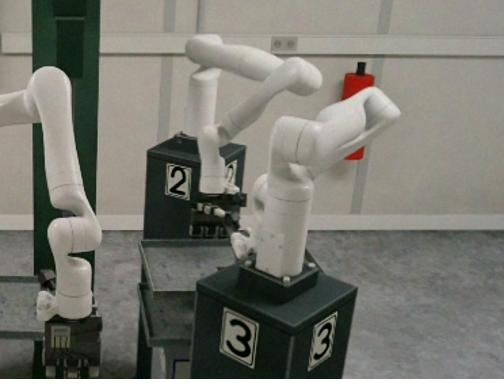

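>>> move(
  arm2={"target": [0.3728, 0.0825, 0.907, 0.1045, 0.9945, 0.0069, 0.0007], "speed": 0.08, "joints": {"hand_index_pip": 0.56, "hand_middle_pip": 0.56, "hand_ring_pip": 0.56}},
  arm3={"target": [0.4652, -0.0855, 0.907, -0.0007, -0.0069, 0.9945, 0.1045], "speed": 0.08, "joints": {"hand_index_pip": 0.56, "hand_middle_pip": 0.56, "hand_ring_pip": 0.56}},
)

>>> move(
  arm2={"target": [0.3228, 0.0825, 0.924, 0.1045, 0.9945, 0.0069, 0.0007], "speed": 0.08, "joints": {"hand_index_dip": -0.92, "hand_middle_dip": -0.92, "hand_ring_dip": -0.92}},
  arm3={"target": [0.4152, -0.0855, 0.924, -0.0007, -0.0069, 0.9945, 0.1045], "speed": 0.08, "joints": {"hand_index_dip": -0.92, "hand_middle_dip": -0.92, "hand_ring_dip": -0.92}},
  cameras=["cam_tips", "cam_front"],
)

>>> zoom_image(
  camera="cam_front",
  region=[370, 170, 610, 350],
)

>>> zoom_image(
  camera="cam_tips",
  region=[360, 160, 672, 480],
)

Scene clock: 542.67 s.
Joint torques (N m): arm1=[-0.71 -17.15 -4.6 -2.21 0.17 -0.31 0.08] | arm2=[-1.87 -25.39 5.16 -6.97 -3.74 -5.93 -0.37] | arm3=[-0.85 -21.79 -10.16 -3.95 6.34 2.51 0.35] | arm4=[0.14 -19.69 5.34 -1.24 -0.31 0.06 0.03]
Motor temperatures (°C): arm1=[35 41 32 34 39 46 44] | arm2=[31 33 34 35 41 41 40] | arm3=[36 38 29 31 37 47 40] | arm4=[35 39 34 33 36 48 42]
Flange force (N): arm1=[0.6 -5.2 5.1] | arm2=[-4.7 -21.8 -4.4] | arm3=[-0.6 -15.4 -3.1] | arm4=[1.1 0.3 -0.3]
move: arm2 done; arm3 done
Joint velocities: within noise
arm1.joint_positions: joint1_rad=+0.406 joint2_rad=+0.911 joint3_rad=-0.553 joint4_rad=+2.248 joint5_rad=+2.208 joint6_rad=+0.213 joint7_rad=+5.047 hand_index_mcp=+0.997 hand_index_abd=-0.011 hand_index_pip=+0.585 hand_index_dip=+0.711 hand_middle_mcp=+0.995 hand_middle_abd=-0.010 hand_middle_pip=+0.585 hand_middle_dip=+0.714 hand_ring_mcp=+0.995 hand_ring_abd=-0.015 hand_ring_pip=+0.590 hand_ring_dip=+0.703 hand_thumb_cmc=-0.573 hand_thumb_axl=+0.677 hand_thumb_mcp=+0.212 hand_thumb_ipl=+0.168 hand_current_limit=+0.400 hand_speed=-0.600
arm1.joint_status: not commanded
arm1.hand_state: goal,goal,goal,goal,goal,goal,goal,goal,goal,goal,goal,goal,goal,goal,goal,goal
arm1.index_mcp_current_ma: -9
arm1.index_abd_current_ma: 4
arm1.index_pip_current_ma: 4
arm1.index_dip_current_ma: 5
arm1.middle_mcp_current_ma: -1
arm1.middle_abd_current_ma: 1
arm1.middle_pip_current_ma: 6
arm1.middle_dip_current_ma: -1
arm1.ring_mcp_current_ma: 10
arm1.ring_abd_current_ma: 11
arm1.ring_pip_current_ma: 9
arm1.ring_dip_current_ma: 13
arm1.thumb_cmc_current_ma: 0
arm1.thumb_axl_current_ma: 0
arm1.thumb_mcp_current_ma: 1
arm1.thumb_ipl_current_ma: 2
arm1.hand_goal_index_mcp: 1.000
arm1.hand_goal_index_abd: 0.000
arm1.hand_goal_index_pip: 0.578
arm1.hand_goal_index_dip: 0.696
arm1.hand_goal_middle_mcp: 1.000
arm1.hand_goal_middle_abd: 0.000
arm1.hand_goal_middle_pip: 0.578
arm1.hand_goal_middle_dip: 0.696
arm1.hand_goal_ring_mcp: 1.000
arm1.hand_goal_ring_abd: 0.000
arm1.hand_goal_ring_pip: 0.578
arm1.hand_goal_ring_dip: 0.696
arm1.hand_goal_thumb_cmc: -0.570
arm1.hand_goal_thumb_axl: 0.678
arm1.hand_goal_thumb_mcp: 0.226
arm1.hand_goal_thumb_ipl: 0.168
arm1.hand: x=-0.7200 y=+0.1000 z=+1.0500 quat_wxyz=(-0.156, -0.988, +0.000, +0.000)
arm1.hand_target: x=-0.7200 y=+0.1000 z=+1.0500 quat_wxyz=(-0.156, -0.988, +0.000, +0.000)
arm1.hand_status: not commanded
arm2.joint_positions: joint1_rad=+0.555 joint2_rad=+1.528 joint3_rad=+0.534 joint4_rad=+2.324 joint5_rad=+0.565 joint6_rad=-1.005 joint7_rad=-0.762 hand_index_mcp=+0.979 hand_index_abd=+0.003 hand_index_pip=+0.559 hand_index_dip=+0.695 hand_middle_mcp=+0.981 hand_middle_abd=-0.001 hand_middle_pip=+0.559 hand_middle_dip=+0.695 hand_ring_mcp=+0.984 hand_ring_abd=+0.003 hand_ring_pip=+0.559 hand_ring_dip=+0.695 hand_thumb_cmc=-0.804 hand_thumb_axl=+0.677 hand_thumb_mcp=+0.223 hand_thumb_ipl=+0.168 hand_current_limit=+0.400 hand_speed=-0.600
arm2.joint_status: all done
arm2.hand_state: blocked,goal,goal,goal,blocked,goal,goal,goal,blocked,goal,goal,goal,goal,goal,goal,goal
arm2.index_mcp_current_ma: 284
arm2.index_abd_current_ma: 2
arm2.index_pip_current_ma: 3
arm2.index_dip_current_ma: -3
arm2.middle_mcp_current_ma: 314
arm2.middle_abd_current_ma: -2
arm2.middle_pip_current_ma: -9
arm2.middle_dip_current_ma: -3
arm2.ring_mcp_current_ma: 318
arm2.ring_abd_current_ma: 11
arm2.ring_pip_current_ma: 6
arm2.ring_dip_current_ma: -7
arm2.thumb_cmc_current_ma: -9
arm2.thumb_axl_current_ma: 5
arm2.thumb_mcp_current_ma: -12
arm2.thumb_ipl_current_ma: 0
arm2.hand_goal_index_mcp: 0.914
arm2.hand_goal_index_abd: 0.000
arm2.hand_goal_index_pip: 0.560
arm2.hand_goal_index_dip: 0.696
arm2.hand_goal_middle_mcp: 0.914
arm2.hand_goal_middle_abd: 0.000
arm2.hand_goal_middle_pip: 0.560
arm2.hand_goal_middle_dip: 0.696
arm2.hand_goal_ring_mcp: 0.914
arm2.hand_goal_ring_abd: 0.000
arm2.hand_goal_ring_pip: 0.560
arm2.hand_goal_ring_dip: 0.696
arm2.hand_goal_thumb_cmc: -0.800
arm2.hand_goal_thumb_axl: 0.678
arm2.hand_goal_thumb_mcp: 0.226
arm2.hand_goal_thumb_ipl: 0.168
arm2.hand: x=+0.3728 y=+0.0825 z=+0.9070 quat_wxyz=(+0.104, +0.995, +0.007, +0.001)
arm2.hand_target: x=+0.3728 y=+0.0825 z=+0.9070 quat_wxyz=(+0.104, +0.995, +0.007, +0.001)
arm2.hand_status: done (0.000 m and 0.0 deg from the pose sent, 0.062 m and 0.0 deg at the start)
arm3.joint_positions: joint1_rad=-0.292 joint2_rad=+1.579 joint3_rad=-0.761 joint4_rad=+2.315 joint5_rad=+2.402 joint6_rad=+1.102 joint7_rad=+4.267 hand_index_mcp=+1.000 hand_index_abd=+0.004 hand_index_pip=+0.562 hand_index_dip=+0.691 hand_middle_mcp=+1.000 hand_middle_abd=-0.005 hand_middle_pip=+0.561 hand_middle_dip=+0.696 hand_ring_mcp=+1.000 hand_ring_abd=-0.015 hand_ring_pip=+0.563 hand_ring_dip=+0.687 hand_thumb_cmc=-0.803 hand_thumb_axl=+0.677 hand_thumb_mcp=+0.213 hand_thumb_ipl=+0.168 hand_current_limit=+0.400 hand_speed=-0.600
arm3.joint_status: all done
arm3.hand_state: blocked,goal,goal,goal,blocked,goal,goal,goal,blocked,goal,goal,goal,goal,goal,goal,goal
arm3.index_mcp_current_ma: 13
arm3.index_abd_current_ma: 13
arm3.index_pip_current_ma: 9
arm3.index_dip_current_ma: -13
arm3.middle_mcp_current_ma: 14
arm3.middle_abd_current_ma: 1
arm3.middle_pip_current_ma: 8
arm3.middle_dip_current_ma: -1
arm3.ring_mcp_current_ma: 13
arm3.ring_abd_current_ma: 2
arm3.ring_pip_current_ma: 9
arm3.ring_dip_current_ma: -7
arm3.thumb_cmc_current_ma: -4
arm3.thumb_axl_current_ma: 1
arm3.thumb_mcp_current_ma: 1
arm3.thumb_ipl_current_ma: 0
arm3.hand_goal_index_mcp: 0.914
arm3.hand_goal_index_abd: 0.000
arm3.hand_goal_index_pip: 0.560
arm3.hand_goal_index_dip: 0.696
arm3.hand_goal_middle_mcp: 0.914
arm3.hand_goal_middle_abd: 0.000
arm3.hand_goal_middle_pip: 0.560
arm3.hand_goal_middle_dip: 0.696
arm3.hand_goal_ring_mcp: 0.914
arm3.hand_goal_ring_abd: 0.000
arm3.hand_goal_ring_pip: 0.560
arm3.hand_goal_ring_dip: 0.696
arm3.hand_goal_thumb_cmc: -0.800
arm3.hand_goal_thumb_axl: 0.678
arm3.hand_goal_thumb_mcp: 0.226
arm3.hand_goal_thumb_ipl: 0.168
arm3.hand: x=+0.4652 y=-0.0855 z=+0.9070 quat_wxyz=(+0.001, +0.007, -0.995, -0.104)
arm3.hand_target: x=+0.4652 y=-0.0855 z=+0.9070 quat_wxyz=(+0.001, +0.007, -0.995, -0.104)
arm3.hand_status: done (0.000 m and 0.0 deg from the pose sent, 0.062 m and 0.0 deg at the start)
arm4.joint_positions: joint1_rad=+2.180 joint2_rad=+1.457 joint3_rad=+0.744 joint4_rad=+1.684 joint5_rad=-1.528 joint6_rad=+0.742 joint7_rad=+2.884 hand_index_mcp=+0.145 hand_index_abd=-0.010 hand_index_pip=-0.488 hand_index_dip=+0.004 hand_middle_mcp=+0.754 hand_middle_abd=-0.003 hand_middle_pip=+0.577 hand_middle_dip=+0.706 hand_ring_mcp=+0.142 hand_ring_abd=-0.008 hand_ring_pip=-0.488 hand_ring_dip=+0.005 hand_thumb_cmc=-0.567 hand_thumb_axl=+0.677 hand_thumb_mcp=+0.219 hand_thumb_ipl=+0.168 hand_current_limit=+0.400 hand_speed=-0.600
arm4.joint_status: not commanded
arm4.hand_state: blocked,goal,goal,goal,goal,goal,goal,goal,blocked,goal,goal,goal,goal,goal,goal,goal
arm4.index_mcp_current_ma: 45
arm4.index_abd_current_ma: 1
arm4.index_pip_current_ma: 8
arm4.index_dip_current_ma: -5
arm4.middle_mcp_current_ma: -3
arm4.middle_abd_current_ma: 9
arm4.middle_pip_current_ma: -7
arm4.middle_dip_current_ma: -16
arm4.ring_mcp_current_ma: 28
arm4.ring_abd_current_ma: -1
arm4.ring_pip_current_ma: -13
arm4.ring_dip_current_ma: 6
arm4.thumb_cmc_current_ma: 1
arm4.thumb_axl_current_ma: -4
arm4.thumb_mcp_current_ma: 7
arm4.thumb_ipl_current_ma: -7
arm4.hand_goal_index_mcp: 0.100
arm4.hand_goal_index_abd: 0.000
arm4.hand_goal_index_pip: -0.500
arm4.hand_goal_index_dip: 0.000
arm4.hand_goal_middle_mcp: 0.754
arm4.hand_goal_middle_abd: 0.000
arm4.hand_goal_middle_pip: 0.576
arm4.hand_goal_middle_dip: 0.696
arm4.hand_goal_ring_mcp: 0.100
arm4.hand_goal_ring_abd: 0.000
arm4.hand_goal_ring_pip: -0.500
arm4.hand_goal_ring_dip: 0.000
arm4.hand_goal_thumb_cmc: -0.570
arm4.hand_goal_thumb_axl: 0.678
arm4.hand_goal_thumb_mcp: 0.226
arm4.hand_goal_thumb_ipl: 0.168
arm4.hand: x=+0.0230 y=-0.5030 z=+0.9000 quat_wxyz=(+0.000, +0.000, +1.000, +0.000)
arm4.hand_target: x=+0.0230 y=-0.5030 z=+0.9000 quat_wxyz=(+0.000, +0.000, +1.000, +0.000)
arm4.hand_status: not commanded
pictures: none

Scene clock: 544.27 s.
Joint torques (N m): arm1=[-0.67 -17.14 -4.59 -2.24 0.19 -0.27 0.06] | arm2=[-3.07 -25.2 3.81 -6.69 -3.34 -6.01 -0.37] | arm3=[-0.05 -21.96 -9.13 -4.09 6.34 2.94 0.53] | arm4=[0.21 -19.62 5.32 -1.17 -0.29 0.09 0.11]
Motor temperatures (°C): arm1=[35 41 32 34 39 46 44] | arm2=[31 33 34 35 41 41 40] | arm3=[36 38 29 31 37 47 40] | arm4=[35 39 34 33 36 48 42]
Flange force (N): arm1=[0.5 -5.0 4.8] | arm2=[-5.0 -21.5 -3.9] | arm3=[-0.1 -15.1 -3.8] | arm4=[0.7 0.6 -0.4]
move: arm2 done; arm3 done
Joint velocities: within noise
arm1, arm4: as last shown
arm1.index_mcp_current_ma: -5
arm1.index_abd_current_ma: 9
arm1.index_pip_current_ma: 3
arm1.index_dip_current_ma: 1
arm1.middle_mcp_current_ma: -7
arm1.middle_abd_current_ma: 0
arm1.middle_pip_current_ma: 2
arm1.middle_dip_current_ma: 9
arm1.ring_mcp_current_ma: 6
arm1.ring_abd_current_ma: 7
arm1.ring_pip_current_ma: 6
arm1.ring_dip_current_ma: 17
arm1.thumb_cmc_current_ma: 4
arm1.thumb_axl_current_ma: -5
arm1.thumb_mcp_current_ma: -5
arm2.joint_positions: joint1_rad=+0.693 joint2_rad=+1.503 joint3_rad=+0.626 joint4_rad=+2.314 joint5_rad=+0.703 joint6_rad=-1.032 joint7_rad=-0.717 hand_index_mcp=+0.978 hand_index_abd=+0.003 hand_index_pip=+0.559 hand_index_dip=-0.919 hand_middle_mcp=+0.981 hand_middle_abd=-0.001 hand_middle_pip=+0.559 hand_middle_dip=-0.919 hand_ring_mcp=+0.984 hand_ring_abd=+0.003 hand_ring_pip=+0.559 hand_ring_dip=-0.919 hand_thumb_cmc=-0.804 hand_thumb_axl=+0.677 hand_thumb_mcp=+0.223 hand_thumb_ipl=+0.168 hand_current_limit=+0.400 hand_speed=-0.600
arm2.joint_status: all done
arm2.hand_state: blocked,goal,goal,goal,blocked,goal,goal,goal,blocked,goal,goal,goal,goal,goal,goal,goal
arm2.index_mcp_current_ma: 279
arm2.index_abd_current_ma: 8
arm2.index_pip_current_ma: 10
arm2.index_dip_current_ma: 3
arm2.middle_mcp_current_ma: 312
arm2.middle_abd_current_ma: -7
arm2.middle_pip_current_ma: -9
arm2.middle_dip_current_ma: 3
arm2.ring_mcp_current_ma: 317
arm2.ring_abd_current_ma: 13
arm2.ring_pip_current_ma: 3
arm2.ring_dip_current_ma: 2
arm2.thumb_cmc_current_ma: -5
arm2.thumb_axl_current_ma: 10
arm2.thumb_mcp_current_ma: -12
arm2.thumb_ipl_current_ma: -9
arm2.hand_goal_index_mcp: 0.914
arm2.hand_goal_index_abd: 0.000
arm2.hand_goal_index_pip: 0.560
arm2.hand_goal_index_dip: -0.920
arm2.hand_goal_middle_mcp: 0.914
arm2.hand_goal_middle_abd: 0.000
arm2.hand_goal_middle_pip: 0.560
arm2.hand_goal_middle_dip: -0.920
arm2.hand_goal_ring_mcp: 0.914
arm2.hand_goal_ring_abd: 0.000
arm2.hand_goal_ring_pip: 0.560
arm2.hand_goal_ring_dip: -0.920
arm2.hand_goal_thumb_cmc: -0.800
arm2.hand_goal_thumb_axl: 0.678
arm2.hand_goal_thumb_mcp: 0.226
arm2.hand_goal_thumb_ipl: 0.168
arm2.hand: x=+0.3228 y=+0.0825 z=+0.9240 quat_wxyz=(+0.105, +0.994, +0.007, +0.001)
arm2.hand_target: x=+0.3228 y=+0.0825 z=+0.9240 quat_wxyz=(+0.105, +0.995, +0.007, +0.001)
arm2.hand_status: done (0.000 m and 0.0 deg from the pose sent, 0.053 m and 0.0 deg at the start)
arm3.joint_positions: joint1_rad=-0.435 joint2_rad=+1.583 joint3_rad=-0.860 joint4_rad=+2.326 joint5_rad=+2.301 joint6_rad=+1.189 joint7_rad=+4.180 hand_index_mcp=+1.000 hand_index_abd=+0.003 hand_index_pip=+0.562 hand_index_dip=-0.910 hand_middle_mcp=+1.000 hand_middle_abd=-0.005 hand_middle_pip=+0.561 hand_middle_dip=-0.909 hand_ring_mcp=+1.000 hand_ring_abd=-0.016 hand_ring_pip=+0.563 hand_ring_dip=-0.910 hand_thumb_cmc=-0.803 hand_thumb_axl=+0.677 hand_thumb_mcp=+0.213 hand_thumb_ipl=+0.168 hand_current_limit=+0.400 hand_speed=-0.600
arm3.joint_status: all done
arm3.hand_state: blocked,goal,goal,goal,blocked,goal,goal,goal,blocked,goal,goal,goal,goal,goal,goal,goal
arm3.index_mcp_current_ma: 18
arm3.index_abd_current_ma: 1
arm3.index_pip_current_ma: 14
arm3.index_dip_current_ma: -9
arm3.middle_mcp_current_ma: 18
arm3.middle_abd_current_ma: 1
arm3.middle_pip_current_ma: 9
arm3.middle_dip_current_ma: -12
arm3.ring_mcp_current_ma: 11
arm3.ring_abd_current_ma: 1
arm3.ring_pip_current_ma: 4
arm3.ring_dip_current_ma: 3
arm3.thumb_cmc_current_ma: 3
arm3.thumb_axl_current_ma: -3
arm3.thumb_mcp_current_ma: -13
arm3.thumb_ipl_current_ma: -8
arm3.hand_goal_index_mcp: 0.914
arm3.hand_goal_index_abd: 0.000
arm3.hand_goal_index_pip: 0.560
arm3.hand_goal_index_dip: -0.920
arm3.hand_goal_middle_mcp: 0.914
arm3.hand_goal_middle_abd: 0.000
arm3.hand_goal_middle_pip: 0.560
arm3.hand_goal_middle_dip: -0.920
arm3.hand_goal_ring_mcp: 0.914
arm3.hand_goal_ring_abd: 0.000
arm3.hand_goal_ring_pip: 0.560
arm3.hand_goal_ring_dip: -0.920
arm3.hand_goal_thumb_cmc: -0.800
arm3.hand_goal_thumb_axl: 0.678
arm3.hand_goal_thumb_mcp: 0.226
arm3.hand_goal_thumb_ipl: 0.168
arm3.hand: x=+0.4152 y=-0.0855 z=+0.9240 quat_wxyz=(+0.001, +0.007, -0.995, -0.105)
arm3.hand_target: x=+0.4152 y=-0.0855 z=+0.9240 quat_wxyz=(+0.001, +0.007, -0.995, -0.105)
arm3.hand_status: done (0.000 m and 0.0 deg from the pose sent, 0.053 m and 0.0 deg at the start)
arm4.index_mcp_current_ma: 38
arm4.index_abd_current_ma: -9
arm4.index_pip_current_ma: 24
arm4.index_dip_current_ma: -1
arm4.middle_mcp_current_ma: -5
arm4.middle_abd_current_ma: 4
arm4.middle_pip_current_ma: -3
arm4.middle_dip_current_ma: -1
arm4.ring_mcp_current_ma: 31
arm4.ring_abd_current_ma: 18
arm4.ring_pip_current_ma: -5
arm4.ring_dip_current_ma: 7
arm4.thumb_cmc_current_ma: 29
arm4.thumb_axl_current_ma: 0
arm4.thumb_mcp_current_ma: -2
arm4.thumb_ipl_current_ma: 0
pictures: cam_front, cam_tips

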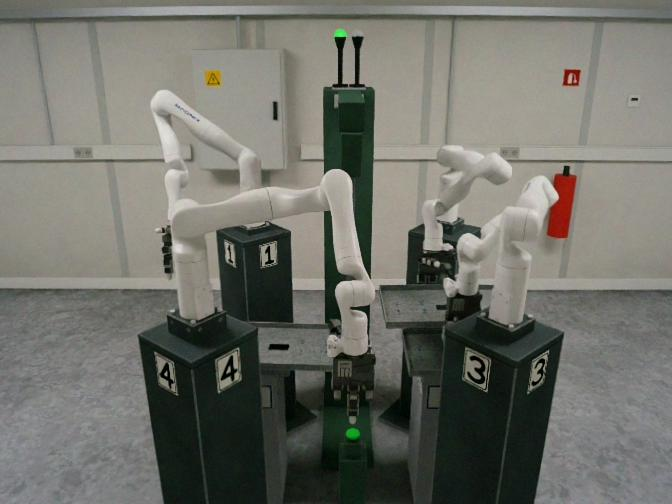

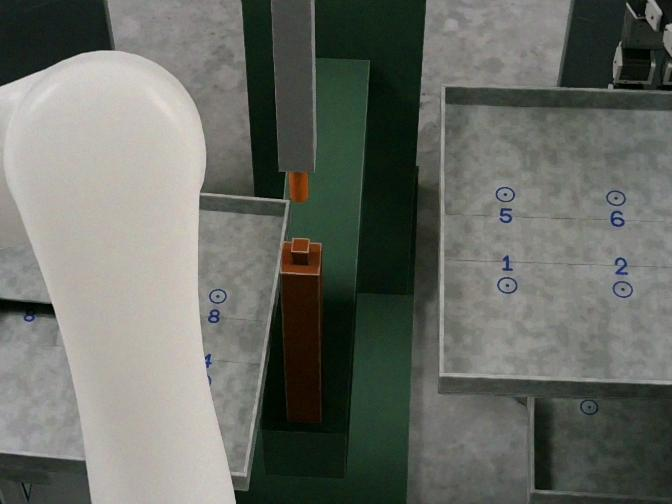

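Scaled by 2.100.

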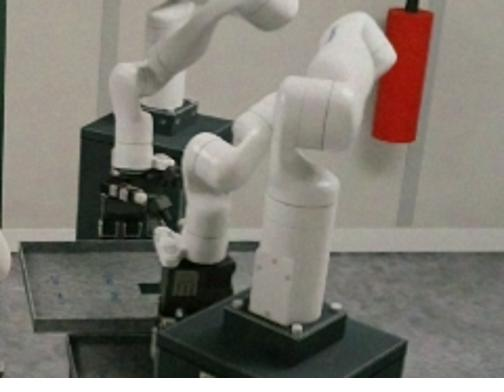

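Scaled by 1.575.

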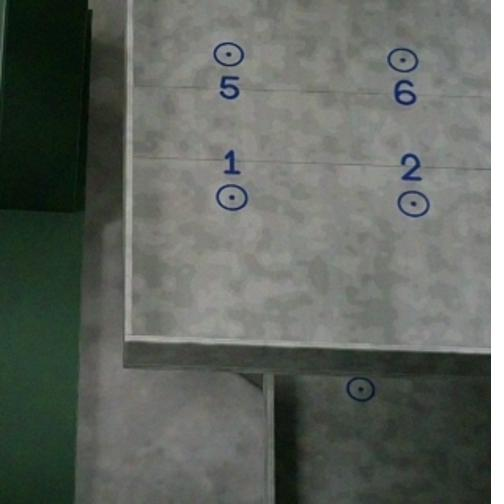

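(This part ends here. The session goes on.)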